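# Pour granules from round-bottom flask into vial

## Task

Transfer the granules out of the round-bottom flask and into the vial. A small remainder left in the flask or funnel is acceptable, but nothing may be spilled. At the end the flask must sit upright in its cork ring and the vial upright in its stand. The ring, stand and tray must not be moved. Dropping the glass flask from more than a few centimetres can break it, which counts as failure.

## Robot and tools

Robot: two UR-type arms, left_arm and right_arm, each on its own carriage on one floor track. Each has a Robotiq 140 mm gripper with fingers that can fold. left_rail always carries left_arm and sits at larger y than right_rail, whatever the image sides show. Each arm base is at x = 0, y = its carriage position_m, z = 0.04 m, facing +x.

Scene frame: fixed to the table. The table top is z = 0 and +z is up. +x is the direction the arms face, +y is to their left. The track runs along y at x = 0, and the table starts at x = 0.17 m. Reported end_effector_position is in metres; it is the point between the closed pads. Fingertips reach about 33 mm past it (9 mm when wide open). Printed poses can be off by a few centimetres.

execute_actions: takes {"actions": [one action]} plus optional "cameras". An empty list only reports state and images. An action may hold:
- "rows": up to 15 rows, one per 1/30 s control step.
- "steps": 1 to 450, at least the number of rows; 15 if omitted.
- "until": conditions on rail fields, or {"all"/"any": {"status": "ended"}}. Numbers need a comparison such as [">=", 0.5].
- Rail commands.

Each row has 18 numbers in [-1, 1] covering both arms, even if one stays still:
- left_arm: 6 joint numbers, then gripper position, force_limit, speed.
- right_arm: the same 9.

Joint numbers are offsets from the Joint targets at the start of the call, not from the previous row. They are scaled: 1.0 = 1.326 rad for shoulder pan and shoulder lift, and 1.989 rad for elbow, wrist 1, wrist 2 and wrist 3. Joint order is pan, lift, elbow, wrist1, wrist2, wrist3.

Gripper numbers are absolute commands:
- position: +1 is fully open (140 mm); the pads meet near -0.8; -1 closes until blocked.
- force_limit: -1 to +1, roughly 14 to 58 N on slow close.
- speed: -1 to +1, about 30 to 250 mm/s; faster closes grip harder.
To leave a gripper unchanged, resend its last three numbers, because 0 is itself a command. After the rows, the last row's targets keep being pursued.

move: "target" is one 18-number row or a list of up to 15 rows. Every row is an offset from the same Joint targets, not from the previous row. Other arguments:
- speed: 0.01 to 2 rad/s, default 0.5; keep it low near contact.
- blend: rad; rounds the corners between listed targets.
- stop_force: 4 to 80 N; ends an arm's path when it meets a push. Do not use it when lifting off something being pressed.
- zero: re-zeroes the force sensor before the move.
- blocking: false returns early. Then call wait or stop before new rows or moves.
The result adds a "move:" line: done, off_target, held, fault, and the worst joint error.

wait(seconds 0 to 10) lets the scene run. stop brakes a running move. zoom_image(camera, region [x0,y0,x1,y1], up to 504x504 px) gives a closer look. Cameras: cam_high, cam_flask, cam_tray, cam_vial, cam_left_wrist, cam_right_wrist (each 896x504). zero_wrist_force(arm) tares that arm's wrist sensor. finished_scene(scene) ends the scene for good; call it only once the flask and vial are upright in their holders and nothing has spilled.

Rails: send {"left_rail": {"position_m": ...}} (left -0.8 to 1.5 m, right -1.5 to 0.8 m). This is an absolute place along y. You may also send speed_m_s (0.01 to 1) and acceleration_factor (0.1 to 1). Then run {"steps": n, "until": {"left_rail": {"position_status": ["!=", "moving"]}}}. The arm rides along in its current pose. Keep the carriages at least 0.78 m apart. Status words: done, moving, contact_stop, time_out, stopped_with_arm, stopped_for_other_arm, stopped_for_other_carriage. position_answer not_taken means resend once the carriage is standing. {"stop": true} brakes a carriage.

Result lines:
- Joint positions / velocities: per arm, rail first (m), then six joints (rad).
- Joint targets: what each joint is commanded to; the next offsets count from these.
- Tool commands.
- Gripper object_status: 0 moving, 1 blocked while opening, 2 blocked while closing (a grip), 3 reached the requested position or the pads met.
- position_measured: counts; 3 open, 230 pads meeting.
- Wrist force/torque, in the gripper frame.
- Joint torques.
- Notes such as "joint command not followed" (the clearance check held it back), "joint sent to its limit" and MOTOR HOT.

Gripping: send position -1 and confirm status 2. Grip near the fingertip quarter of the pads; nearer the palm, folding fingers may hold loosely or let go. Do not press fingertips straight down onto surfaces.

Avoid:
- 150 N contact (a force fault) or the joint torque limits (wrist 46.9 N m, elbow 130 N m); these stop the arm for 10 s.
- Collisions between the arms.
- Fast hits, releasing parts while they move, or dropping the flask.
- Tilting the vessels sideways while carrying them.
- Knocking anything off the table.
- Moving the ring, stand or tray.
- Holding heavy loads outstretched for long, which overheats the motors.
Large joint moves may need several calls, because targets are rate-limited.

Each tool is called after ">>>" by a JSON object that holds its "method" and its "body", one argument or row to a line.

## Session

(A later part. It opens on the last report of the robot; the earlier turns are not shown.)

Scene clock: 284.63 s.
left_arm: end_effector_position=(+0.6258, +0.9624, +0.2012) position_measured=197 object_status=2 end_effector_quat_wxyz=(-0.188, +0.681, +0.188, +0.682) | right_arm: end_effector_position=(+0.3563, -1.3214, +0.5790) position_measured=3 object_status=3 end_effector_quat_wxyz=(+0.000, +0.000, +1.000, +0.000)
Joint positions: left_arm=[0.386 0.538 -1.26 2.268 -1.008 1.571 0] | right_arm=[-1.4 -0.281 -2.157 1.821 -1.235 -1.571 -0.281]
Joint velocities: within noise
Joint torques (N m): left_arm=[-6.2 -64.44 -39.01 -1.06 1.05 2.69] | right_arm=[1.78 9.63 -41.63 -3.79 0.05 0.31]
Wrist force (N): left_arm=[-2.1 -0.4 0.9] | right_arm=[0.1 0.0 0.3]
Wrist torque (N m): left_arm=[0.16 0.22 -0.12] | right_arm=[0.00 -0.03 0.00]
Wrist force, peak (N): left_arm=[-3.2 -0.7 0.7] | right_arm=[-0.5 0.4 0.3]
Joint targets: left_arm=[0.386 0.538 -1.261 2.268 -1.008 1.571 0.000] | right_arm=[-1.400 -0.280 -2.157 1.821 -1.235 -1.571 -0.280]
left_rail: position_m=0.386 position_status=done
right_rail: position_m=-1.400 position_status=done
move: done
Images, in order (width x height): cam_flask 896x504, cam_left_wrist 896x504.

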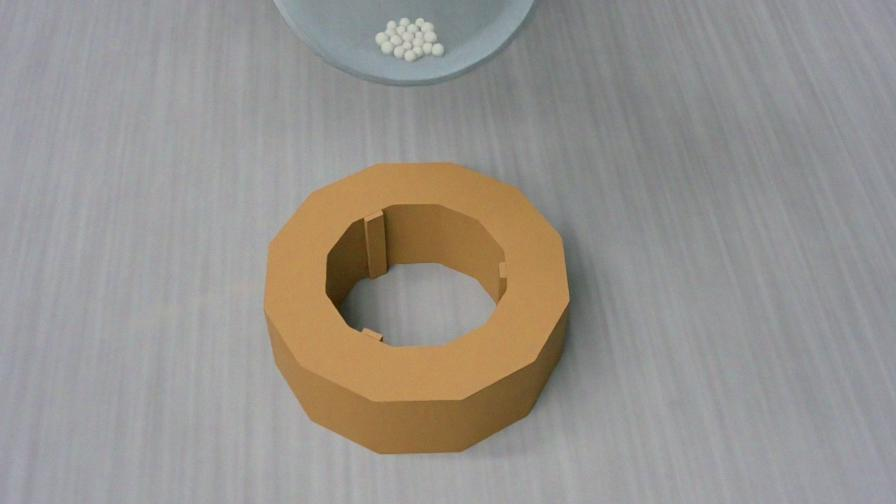

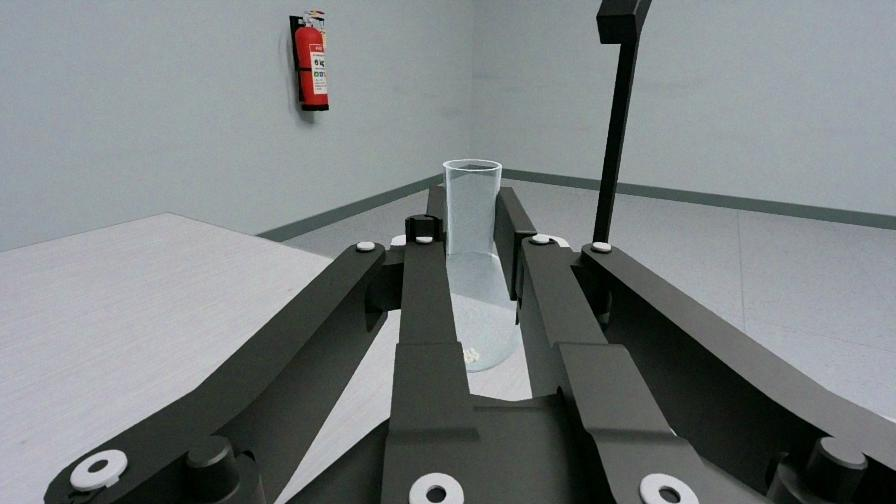

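>>> {"method": "move", "body": {
  "target": [0,-0.0903,0.0918,-0.0316,0,0,-1,0,-1,0,0,0,0,0,0,1,1,1],
  "speed": 0.2,
  "cameras": []
}}

>>> {"method": "execute_actions", "body": {
  "actions": [
    {"left_rail":{"position_m":-0.2,"speed_m_s":0.4,"acceleration_factor":0.4},"steps":300,"until":{"left_rail":{"position_status":["!=","moving"]}}}
  ]
}}

Scene clock: 297.70 s.
left_arm: end_effector_position=(+0.5384, +0.9103, +0.2013) position_measured=197 object_status=2 end_effector_quat_wxyz=(-0.188, +0.681, +0.188, +0.682) | right_arm: end_effector_position=(+0.3563, -1.3214, +0.5790) position_measured=3 object_status=3 end_effector_quat_wxyz=(+0.000, +0.000, +1.000, +0.000)
Joint positions: left_arm=[0.386 0.538 -1.38 2.45 -1.071 1.571 0] | right_arm=[-1.4 -0.28 -2.157 1.821 -1.235 -1.571 -0.281]
Joint velocities: within noise
Joint torques (N m): left_arm=[-3.89 -53.58 -8.97 -6.42 0.68 2.63] | right_arm=[-3.01 11.41 -43.39 -3.94 0.01 1.07]
Wrist force (N): left_arm=[-2.7 -0.4 0.6] | right_arm=[-0.2 0.2 -0.1]
Wrist torque (N m): left_arm=[0.16 0.32 -0.12] | right_arm=[0.05 0.05 0.00]
Wrist force, peak (N): left_arm=[-2.2 -0.7 1.9] | right_arm=[-0.6 0.2 0.2]
Joint targets: left_arm=[0.386 0.538 -1.381 2.451 -1.071 1.571 0.000] | right_arm=[-1.400 -0.280 -2.157 1.821 -1.235 -1.571 -0.280]
left_rail: position_m=0.386 position_status=done
right_rail: position_m=-1.400 position_status=done
move: done
No camera images: "cameras" was empty.

Scene clock: 300.73 s.
left_arm: end_effector_position=(+0.5382, +0.3242, +0.2013) position_measured=197 object_status=2 end_effector_quat_wxyz=(-0.188, +0.681, +0.188, +0.682) | right_arm: end_effector_position=(+0.3563, -1.3214, +0.5790) position_measured=3 object_status=3 end_effector_quat_wxyz=(+0.000, +0.000, +1.000, +0.000)
Joint positions: left_arm=[-0.2 0.538 -1.381 2.451 -1.071 1.571 0] | right_arm=[-1.4 -0.28 -2.157 1.821 -1.235 -1.571 -0.28]
Joint velocities: within noise
Joint torques (N m): left_arm=[-4.83 -50.68 -18.43 -4.2 0.71 2.57] | right_arm=[-1.4 9.29 -43.78 -3.87 -0.53 0.93]
Wrist force (N): left_arm=[-2.6 -0.7 0.9] | right_arm=[-0.3 0.1 -0.1]
Wrist torque (N m): left_arm=[0.10 0.29 -0.12] | right_arm=[0.03 0.06 0.00]
Wrist force, peak (N): left_arm=[-3.0 -0.7 0.9] | right_arm=[-0.8 0.2 -0.2]
Joint targets: left_arm=[-0.200 0.538 -1.381 2.451 -1.071 1.571 0.000] | right_arm=[-1.400 -0.280 -2.157 1.821 -1.235 -1.571 -0.280]
Tool commands: left_gripper/position=-1.0 left_gripper/force_limit=+0.0 left_gripper/speed=-1.0 right_gripper/position=+1.0 right_gripper/force_limit=+1.0 right_gripper/speed=+1.0
left_rail: position_m=-0.200 speed_m_s=0.40 position_status=done
right_rail: position_m=-1.400 position_status=done

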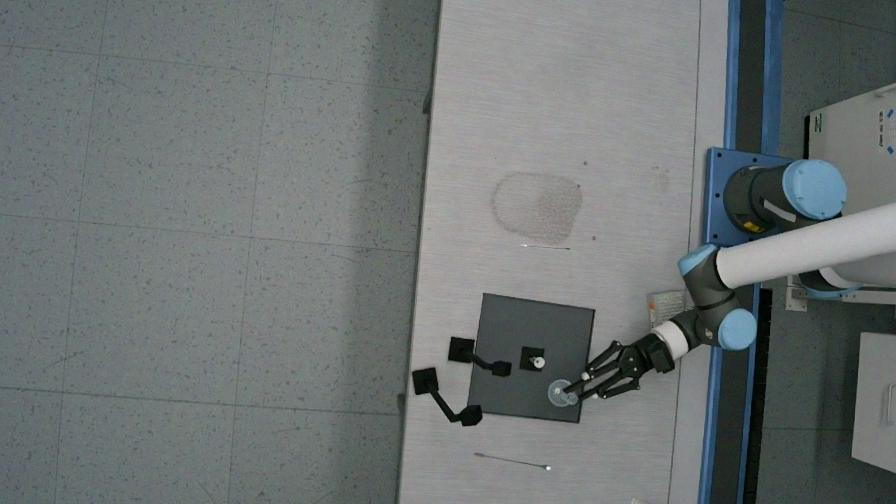

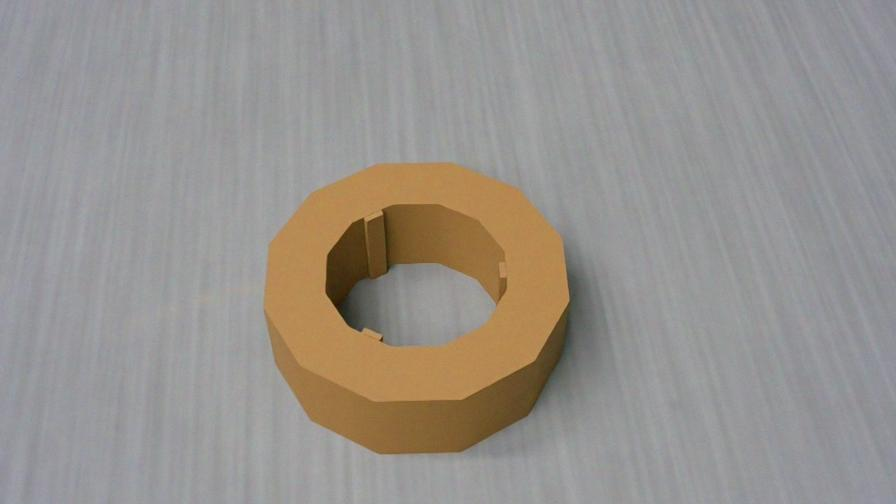

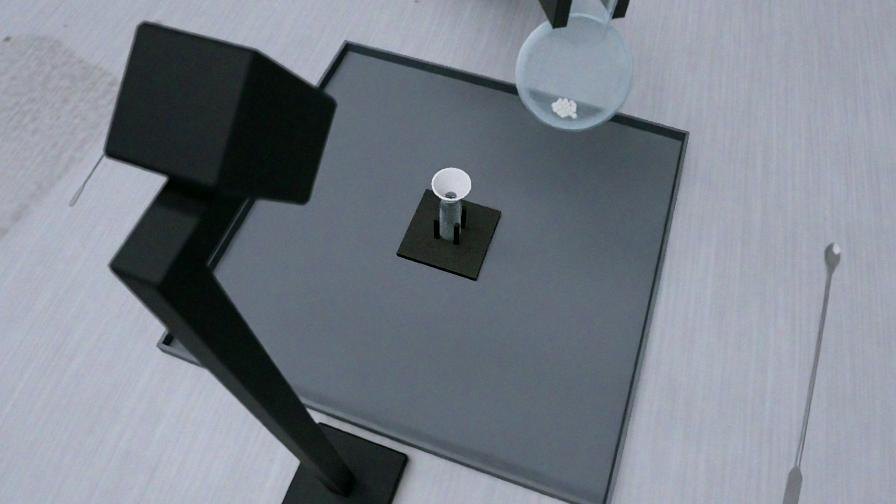

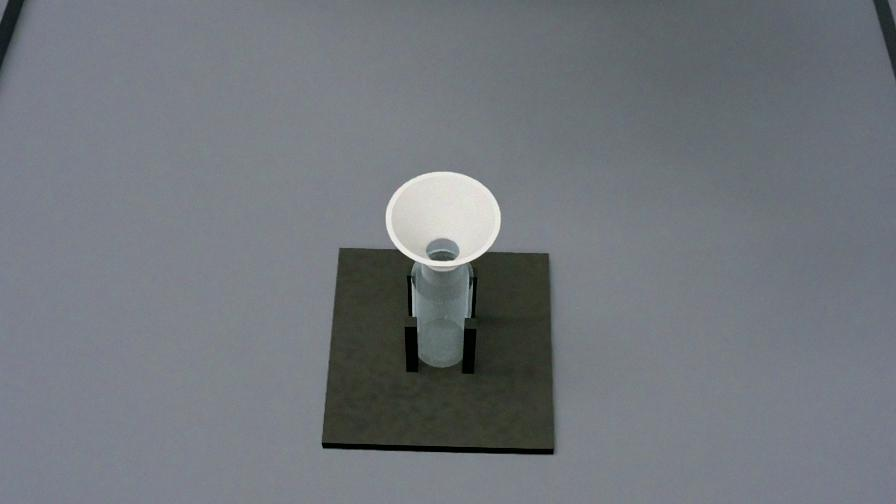

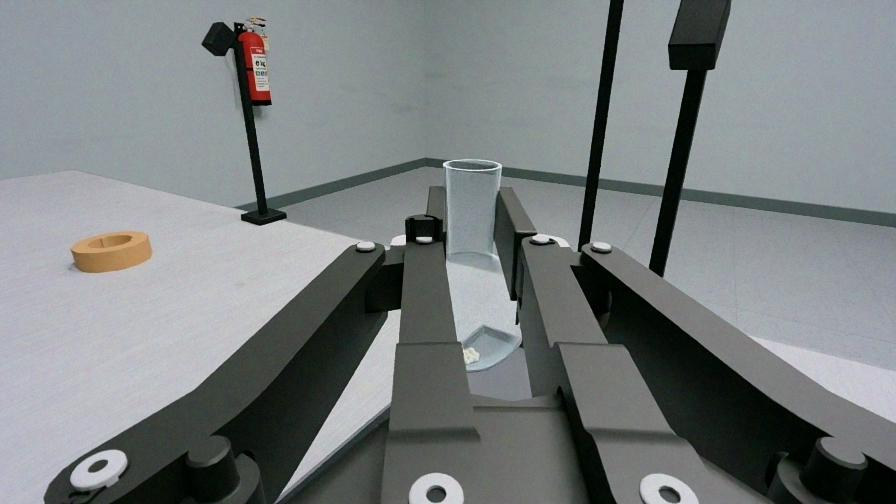

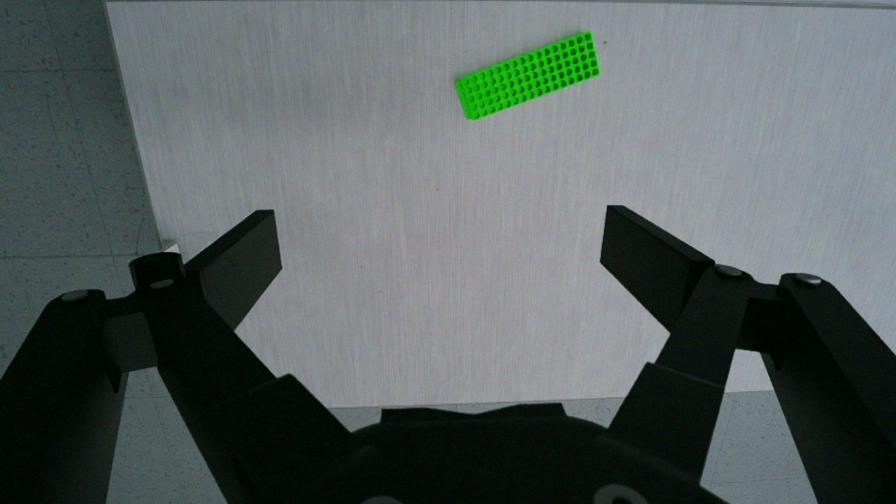

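>>> {"method": "move", "body": {
  "target": [0,-0.0850,-0.0640,0.2526,0,0.7898,-1,0,-1,0,0,0,0,0,0,1,1,1],
  "speed": 0.35
}}

Scene clock: 320.43 s.
left_arm: end_effector_position=(+0.5384, +0.3242, +0.2058) position_measured=197 object_status=2 end_effector_quat_wxyz=(-0.529, +0.690, -0.391, +0.301) | right_arm: end_effector_position=(+0.3563, -1.3214, +0.5790) position_measured=3 object_status=3 end_effector_quat_wxyz=(+0.000, +0.000, +1.000, +0.000)
Joint positions: left_arm=[-0.2 0.538 -1.493 2.323 -0.569 1.571 1.57] | right_arm=[-1.4 -0.281 -2.157 1.821 -1.235 -1.571 -0.281]
Joint velocities: within noise
Joint torques (N m): left_arm=[-1.43 -54.35 -43.97 -0.07 0.19 1.99] | right_arm=[-1.16 10.7 -43.12 -4.54 -0.16 0.59]
Wrist force (N): left_arm=[-1.5 -0.1 0.3] | right_arm=[-0.2 0.1 -0.1]
Wrist torque (N m): left_arm=[-0.04 0.03 -0.14] | right_arm=[0.02 0.04 0.00]
Wrist force, peak (N): left_arm=[-2.9 -1.1 0.6] | right_arm=[-0.7 -0.1 0.0]
Joint targets: left_arm=[-0.200 0.538 -1.493 2.323 -0.568 1.571 1.570] | right_arm=[-1.400 -0.280 -2.157 1.821 -1.235 -1.571 -0.280]
left_rail: position_m=-0.200 speed_m_s=0.40 position_status=done
right_rail: position_m=-1.400 position_status=done
move: done

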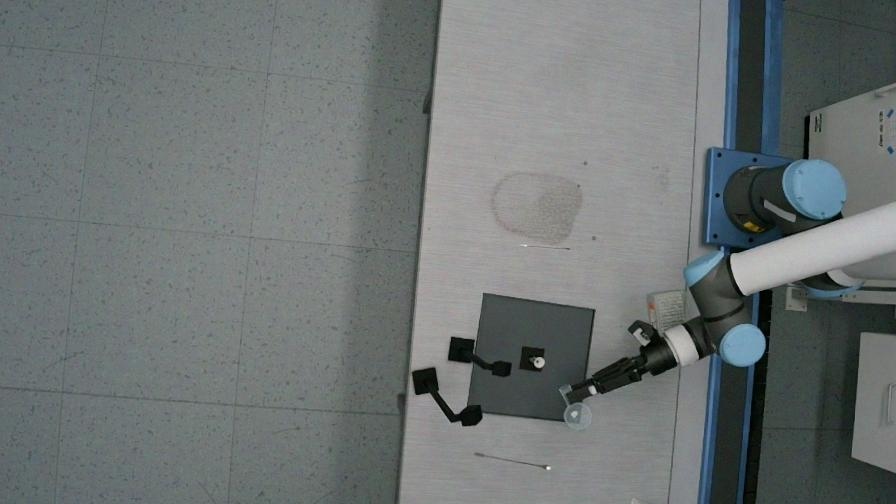

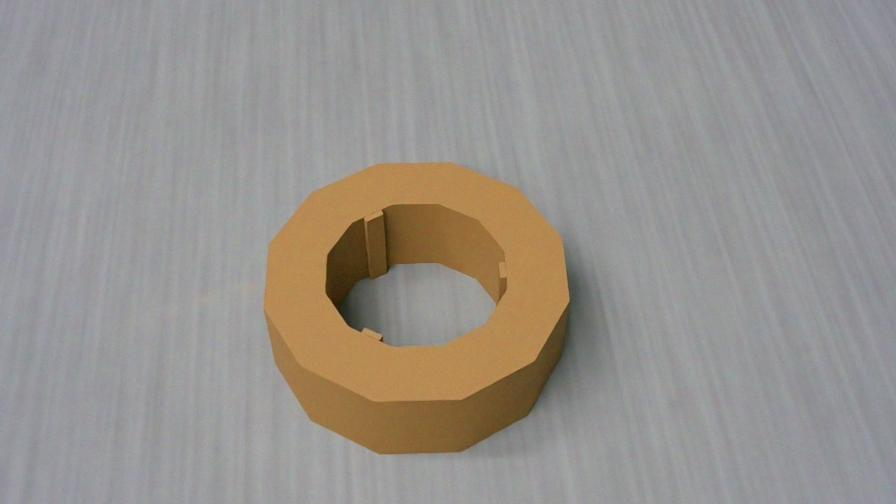

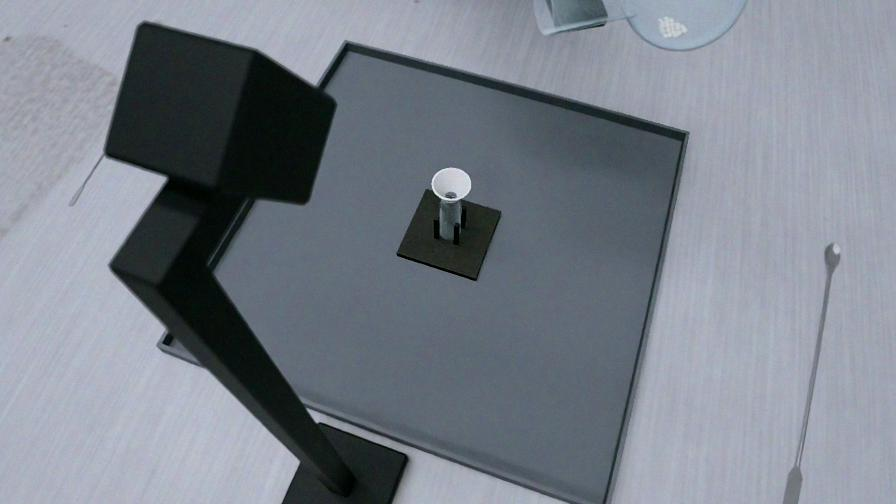

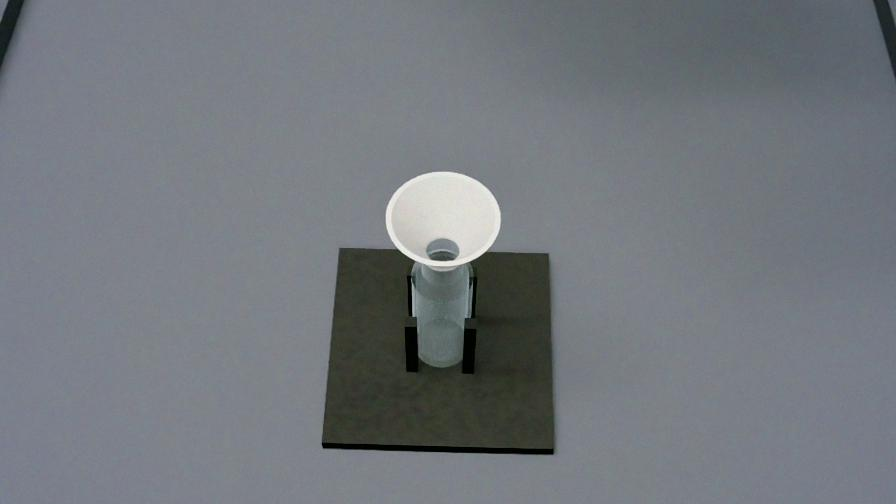

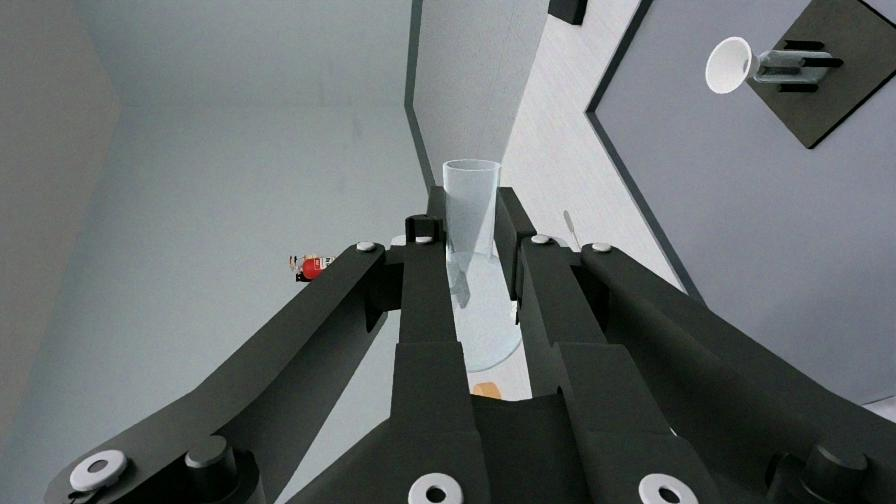

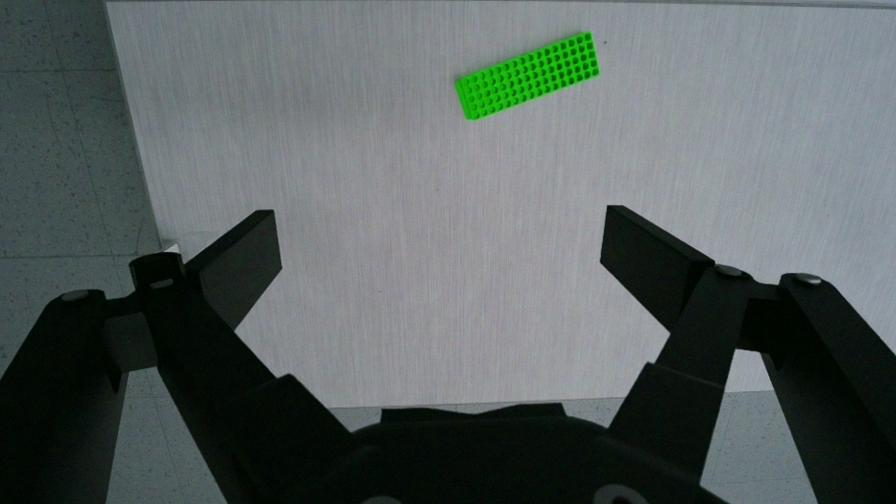

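>>> {"method": "execute_actions", "body": {
  "actions": [
    {"left_rail":{"position_m":-0.2777},"steps":300,"until":{"left_rail":{"position_status":["!=","moving"]}}}
  ],
  "cameras": []
}}

>>> {"method": "move", "body": {
  "target": [0.0207,0.1285,-0.0251,-0.0606,0,0,-1,0,-1,0,0,0,0,0,0,1,1,1],
  "speed": 0.1
}}

Scene clock: 344.13 s.
left_arm: end_effector_position=(+0.5384, +0.2466, +0.2058) position_measured=197 object_status=2 end_effector_quat_wxyz=(-0.529, +0.690, -0.391, +0.301) end_effector_velocity=(+0.000, +0.000, +0.000) end_effector_angular_velocity=(+0.000, +0.000, +0.001) | right_arm: end_effector_position=(+0.3563, -1.3214, +0.5790) position_measured=3 object_status=3 end_effector_quat_wxyz=(+0.000, +0.000, +1.000, +0.000)
Joint positions: left_arm=[-0.278 0.538 -1.493 2.323 -0.568 1.571 1.57] | right_arm=[-1.4 -0.281 -2.157 1.821 -1.235 -1.571 -0.28]
Joint velocities: left_arm=[-0.001 0 0 0 0 -0.001 -0.001] | right_arm=[within noise]
Joint torques (N m): left_arm=[2.6 -51.04 -22.67 -3.38 -0.95 3.15] | right_arm=[-1.62 12.16 -44.47 -4.17 -0.28 0.6]
Wrist force (N): left_arm=[-1.1 0.0 0.2] | right_arm=[-0.1 0.3 0.1]
Wrist torque (N m): left_arm=[-0.03 -0.06 -0.14] | right_arm=[0.07 0.02 0.00]
Wrist force, peak (N): left_arm=[-2.2 -0.5 -0.1] | right_arm=[-0.2 0.9 -0.3]
Joint targets: left_arm=[-0.278 0.538 -1.493 2.323 -0.568 1.571 1.570] | right_arm=[-1.400 -0.280 -2.157 1.821 -1.235 -1.571 -0.280]
Tool commands: left_gripper/position=-1.0 left_gripper/force_limit=+0.0 left_gripper/speed=-1.0 right_gripper/position=+1.0 right_gripper/force_limit=+1.0 right_gripper/speed=+1.0
left_rail: position_m=-0.278 speed_m_s=0.40 position_status=done
right_rail: position_m=-1.400 position_status=done
No camera images: "cameras" was empty.

Scene clock: 346.33 s.
left_arm: end_effector_position=(+0.5655, +0.2875, +0.1458) position_measured=197 object_status=2 end_effector_quat_wxyz=(-0.533, +0.695, -0.382, +0.294) | right_arm: end_effector_position=(+0.3563, -1.3214, +0.5790) position_measured=3 object_status=3 end_effector_quat_wxyz=(+0.000, +0.000, +1.000, +0.000)
Joint positions: left_arm=[-0.278 0.566 -1.323 2.274 -0.689 1.571 1.57] | right_arm=[-1.4 -0.281 -2.157 1.821 -1.235 -1.571 -0.281]
Joint velocities: within noise
Joint torques (N m): left_arm=[13.6 -35.58 -40.94 -4.18 -0.93 2.92] | right_arm=[-0.97 10.83 -43.2 -3.91 -0.05 0.85]
Wrist force (N): left_arm=[-1.7 -0.1 -0.3] | right_arm=[-0.1 0.0 -0.2]
Wrist torque (N m): left_arm=[-0.07 0.09 -0.14] | right_arm=[0.00 0.02 0.00]
Wrist force, peak (N): left_arm=[-2.0 -0.4 -0.3] | right_arm=[-0.2 0.5 0.2]
Joint targets: left_arm=[-0.278 0.566 -1.323 2.274 -0.689 1.571 1.570] | right_arm=[-1.400 -0.280 -2.157 1.821 -1.235 -1.571 -0.280]
left_rail: position_m=-0.278 speed_m_s=0.40 position_status=done
right_rail: position_m=-1.400 position_status=done
move: done

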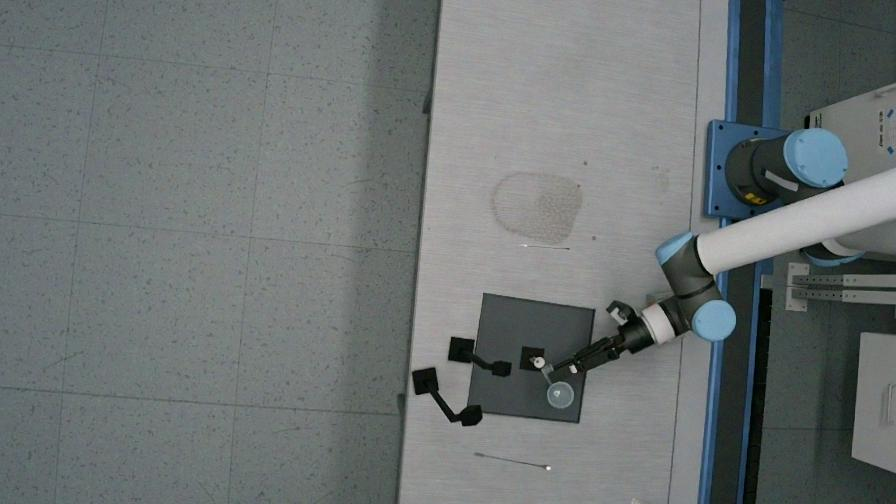

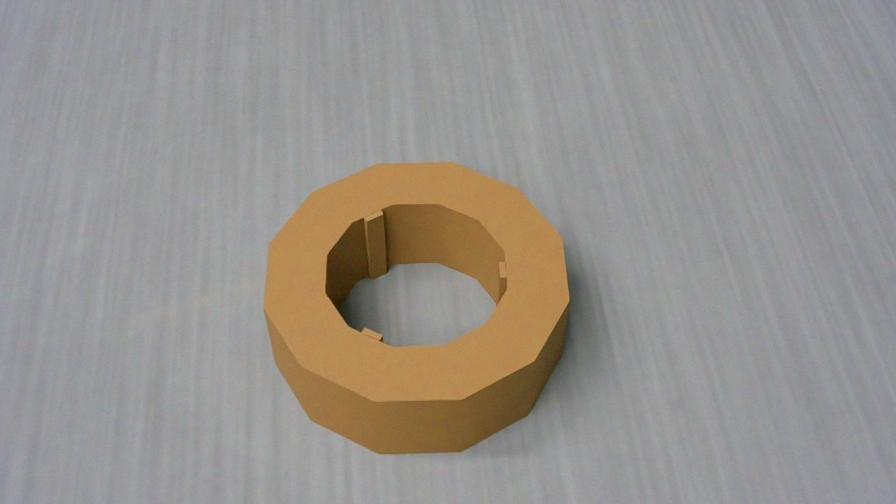

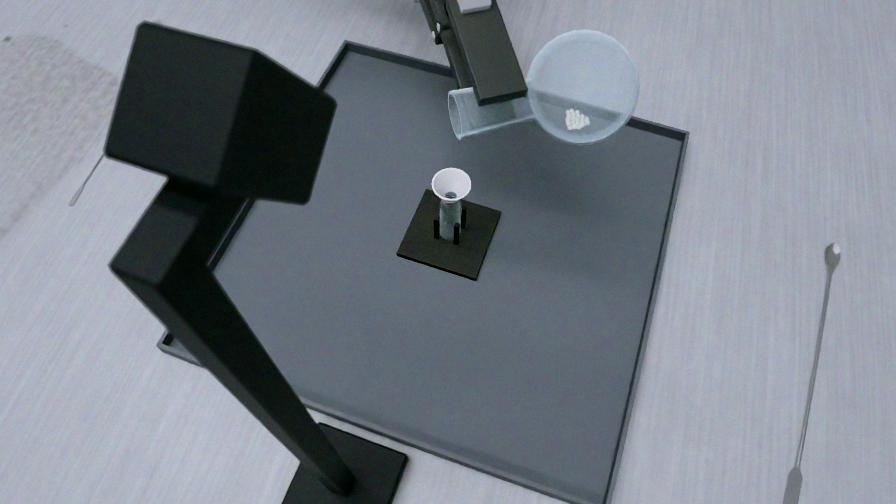

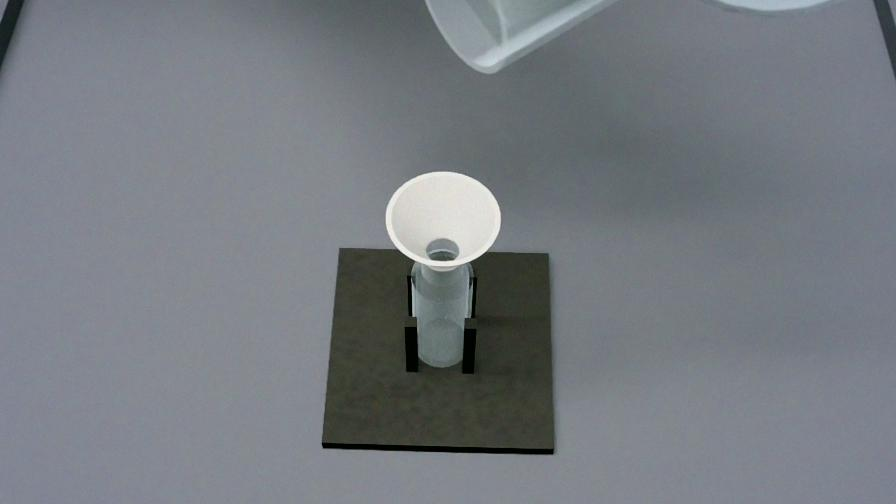

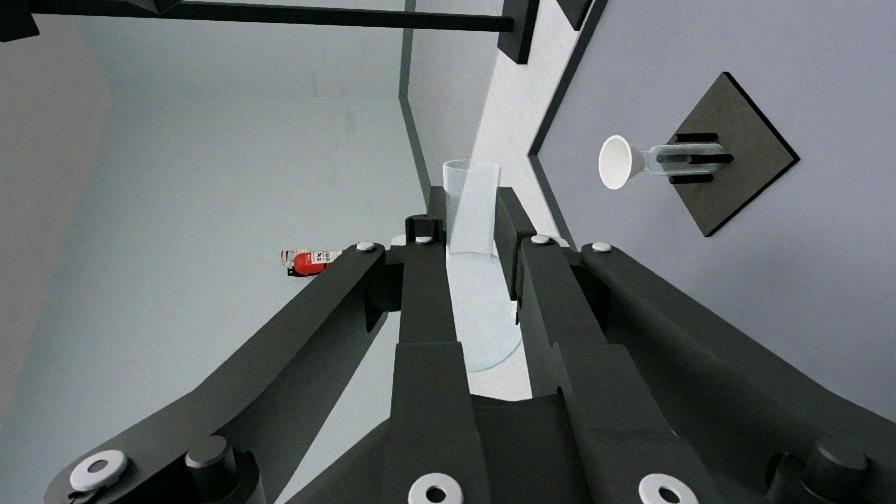

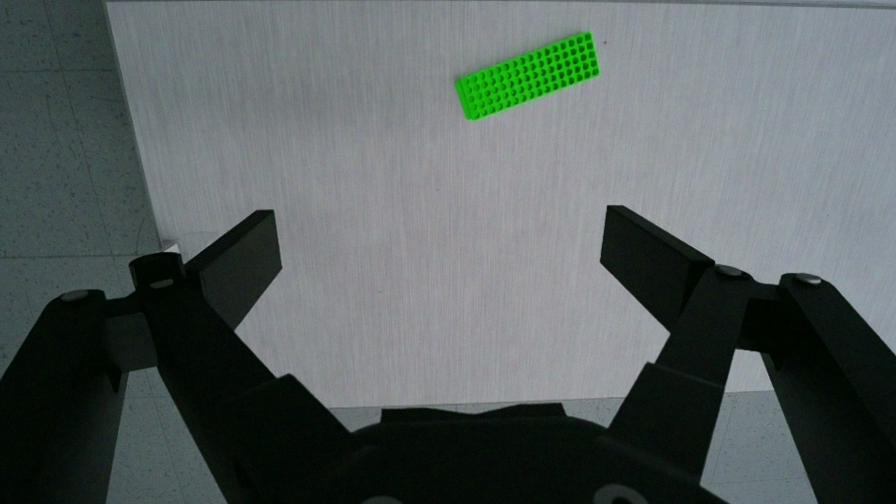

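>>> {"method": "move", "body": {
  "target": [-0.0033,0.0369,0.0070,-0.0316,0,0.2637,-1,0,-1,0,0,0,0,0,0,1,1,1],
  "speed": 0.12,
  "cameras": ["cam_high","cam_tray","cam_vial","cam_left_wrist"]
}}

>>> {"method": "zoom_image", "body": {
  "camera": "cam_tray",
  "region": [360, 40, 640, 280]
}}

>>> {"method": "zoom_image", "body": {
  "camera": "cam_vial",
  "region": [300, 0, 700, 300]
}}

Scene clock: 371.07 s.
left_arm: end_effector_position=(+0.5671, +0.2846, +0.1177) position_measured=197 object_status=2 end_effector_quat_wxyz=(+0.591, -0.571, +0.550, -0.147) | right_arm: end_effector_position=(+0.3563, -1.3214, +0.5790) position_measured=3 object_status=3 end_effector_quat_wxyz=(+0.000, +0.000, +1.000, +0.000)
Joint positions: left_arm=[-0.278 0.561 -1.274 2.287 -0.752 1.571 2.094] | right_arm=[-1.4 -0.281 -2.157 1.821 -1.235 -1.571 -0.28]
Joint velocities: within noise
Joint torques (N m): left_arm=[-12.2 -44.52 -13.27 -3.96 -1.55 3.03] | right_arm=[-2.93 12.6 -45.4 -3.91 -0.33 0.65]
Wrist force (N): left_arm=[-0.5 0.2 -0.7] | right_arm=[-0.3 0.0 0.0]
Wrist torque (N m): left_arm=[-0.03 -0.20 -0.18] | right_arm=[0.00 0.06 0.00]
Wrist force, peak (N): left_arm=[-2.1 -0.3 -0.1] | right_arm=[-0.6 0.5 0.2]
Joint targets: left_arm=[-0.278 0.561 -1.274 2.287 -0.752 1.571 2.095] | right_arm=[-1.400 -0.280 -2.157 1.821 -1.235 -1.571 -0.280]
left_rail: position_m=-0.278 speed_m_s=0.40 position_status=done
right_rail: position_m=-1.400 position_status=done
move: done
Images, in order (width x height): cam_high 896x504, cam_tray 896x504, cam_vial 896x504, cam_left_wrist 896x504.

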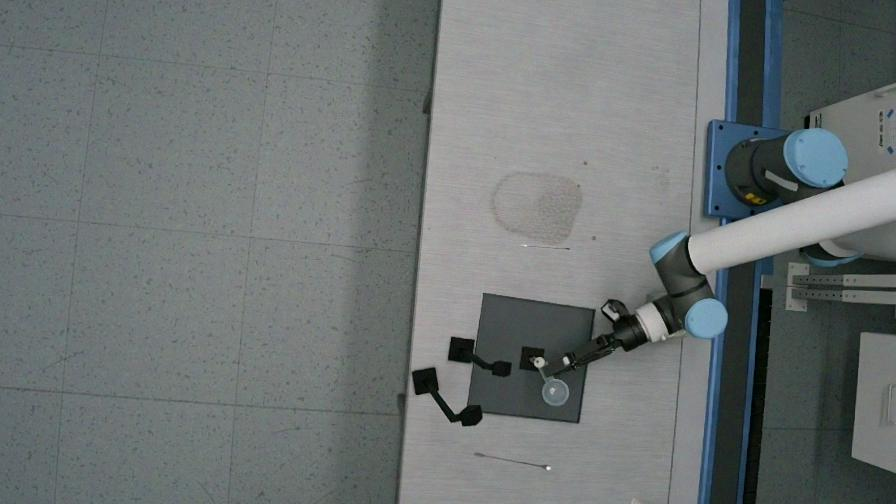

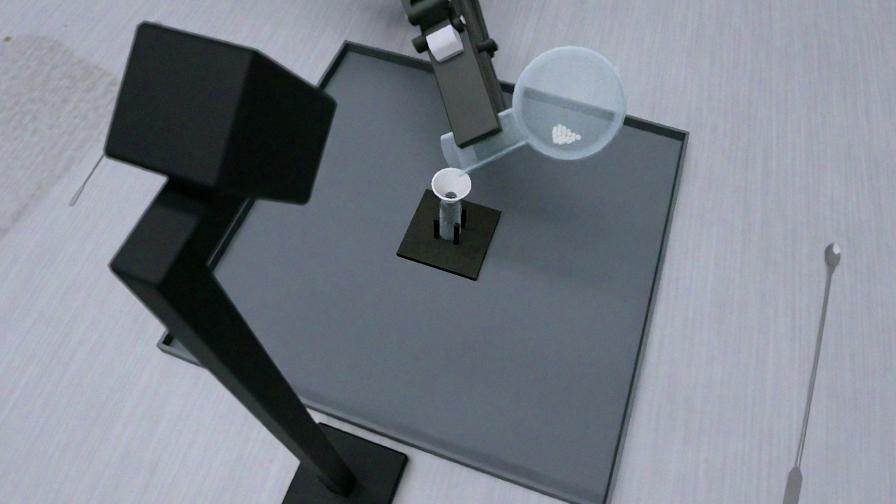

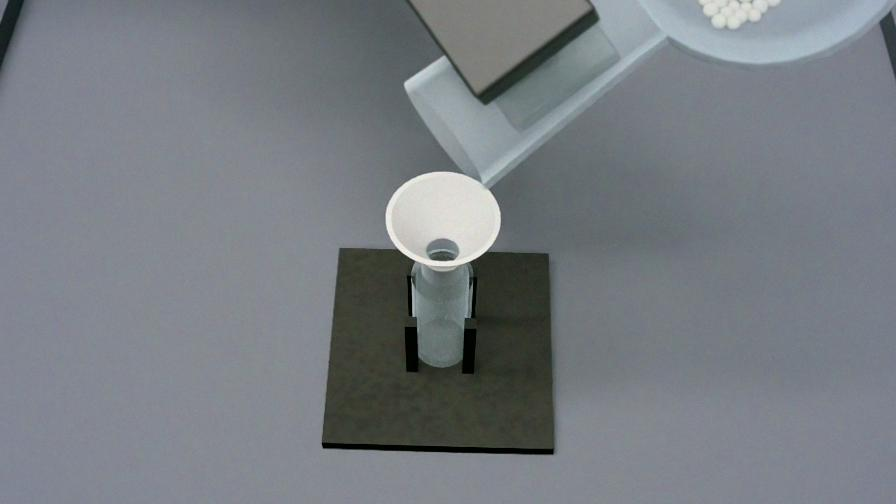

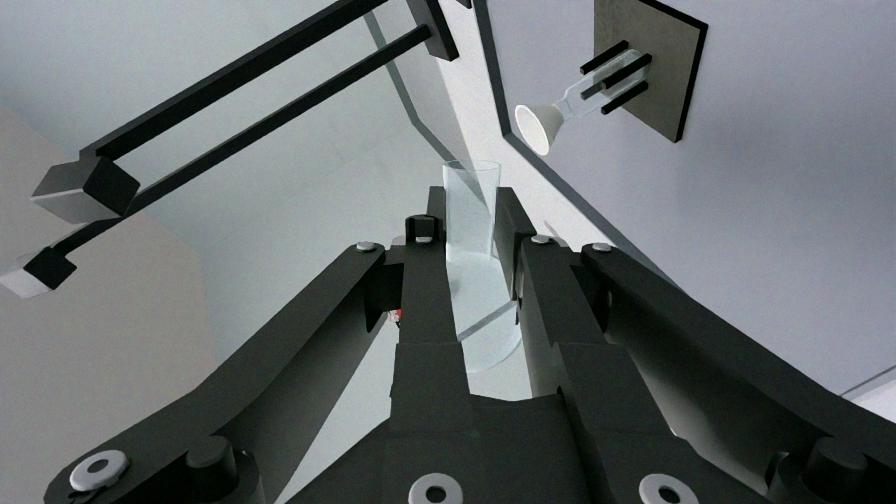

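Scaled by 1.800 from the camera's 896x504 image, which has a finer 1280x720 frame.

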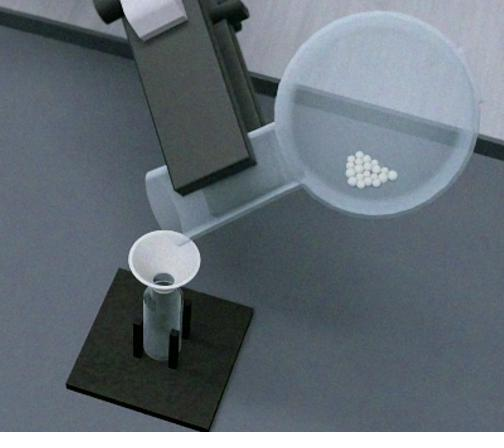

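Scaled by 1.260 from the camera's 896x504 image, which has a finer 1280x720 frame.

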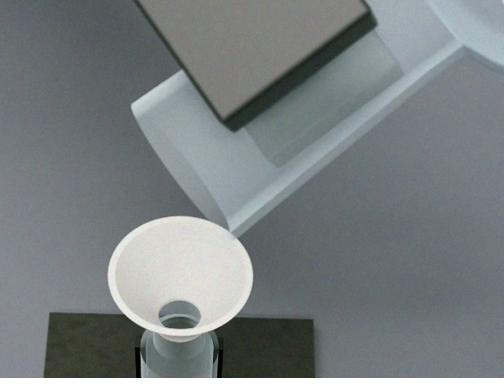

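>>> {"method": "move", "body": {
  "target": [-0.0046,0.0190,-0.0003,-0.0124,0,0.1752,-1,0,-1,0,0,0,0,0,0,1,1,1],
  "speed": 0.15,
  "cameras": ["cam_tray","cam_vial"]
}}

>>> {"method": "zoom_image", "body": {
  "camera": "cam_tray",
  "region": [400, 80, 600, 260]
}}

>>> {"method": "zoom_image", "body": {
  "camera": "cam_vial",
  "region": [300, 0, 700, 300]
}}

Scene clock: 397.30 s.
left_arm: end_effector_position=(+0.5729, +0.2826, +0.1057) position_measured=197 object_status=2 end_effector_quat_wxyz=(+0.607, -0.465, +0.642, -0.044) | right_arm: end_effector_position=(+0.3563, -1.3214, +0.5790) position_measured=3 object_status=3 end_effector_quat_wxyz=(+0.000, +0.000, +1.000, +0.000)
Joint positions: left_arm=[-0.278 0.555 -1.249 2.287 -0.776 1.571 2.443] | right_arm=[-1.4 -0.281 -2.157 1.821 -1.235 -1.571 -0.281]
Joint velocities: within noise
Joint torques (N m): left_arm=[-10.9 -45.31 -34.73 -4.06 -1.34 3.53] | right_arm=[-1.02 11.04 -44.61 -4.25 -0.17 0.77]
Wrist force (N): left_arm=[-0.1 0.3 -0.8] | right_arm=[0.0 -0.1 -0.2]
Wrist torque (N m): left_arm=[-0.02 -0.23 -0.23] | right_arm=[-0.01 0.00 0.00]
Wrist force, peak (N): left_arm=[-1.2 0.2 -0.7] | right_arm=[-0.7 0.2 0.1]
Joint targets: left_arm=[-0.278 0.555 -1.249 2.287 -0.776 1.571 2.443] | right_arm=[-1.400 -0.280 -2.157 1.821 -1.235 -1.571 -0.280]
left_rail: position_m=-0.278 speed_m_s=0.40 position_status=done
right_rail: position_m=-1.400 position_status=done
move: done
Images, in order (width x height): cam_tray 896x504, cam_vial 896x504.

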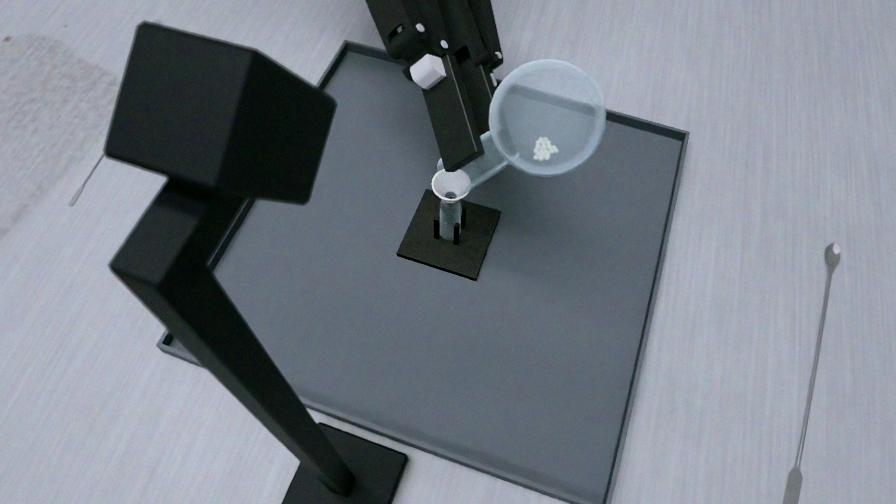

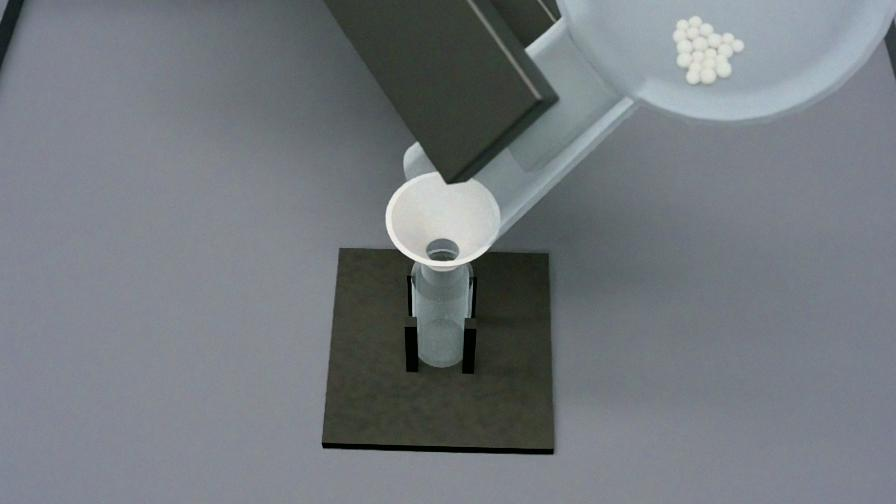

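Scaled by 2.520 from the camera's 896x504 image, which has a finer 1280x720 frame.

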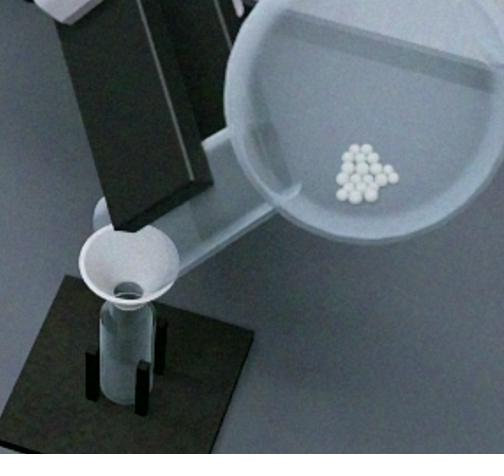

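Scaled by 1.260 from the camera's 896x504 image, which has a finer 1280x720 frame.

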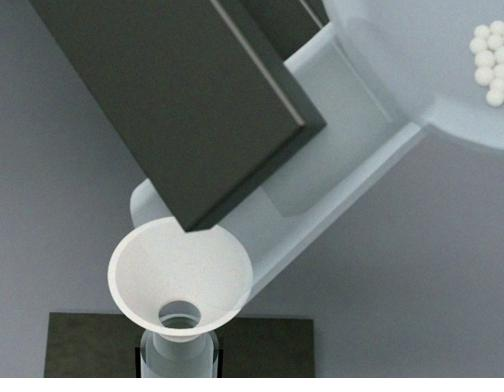

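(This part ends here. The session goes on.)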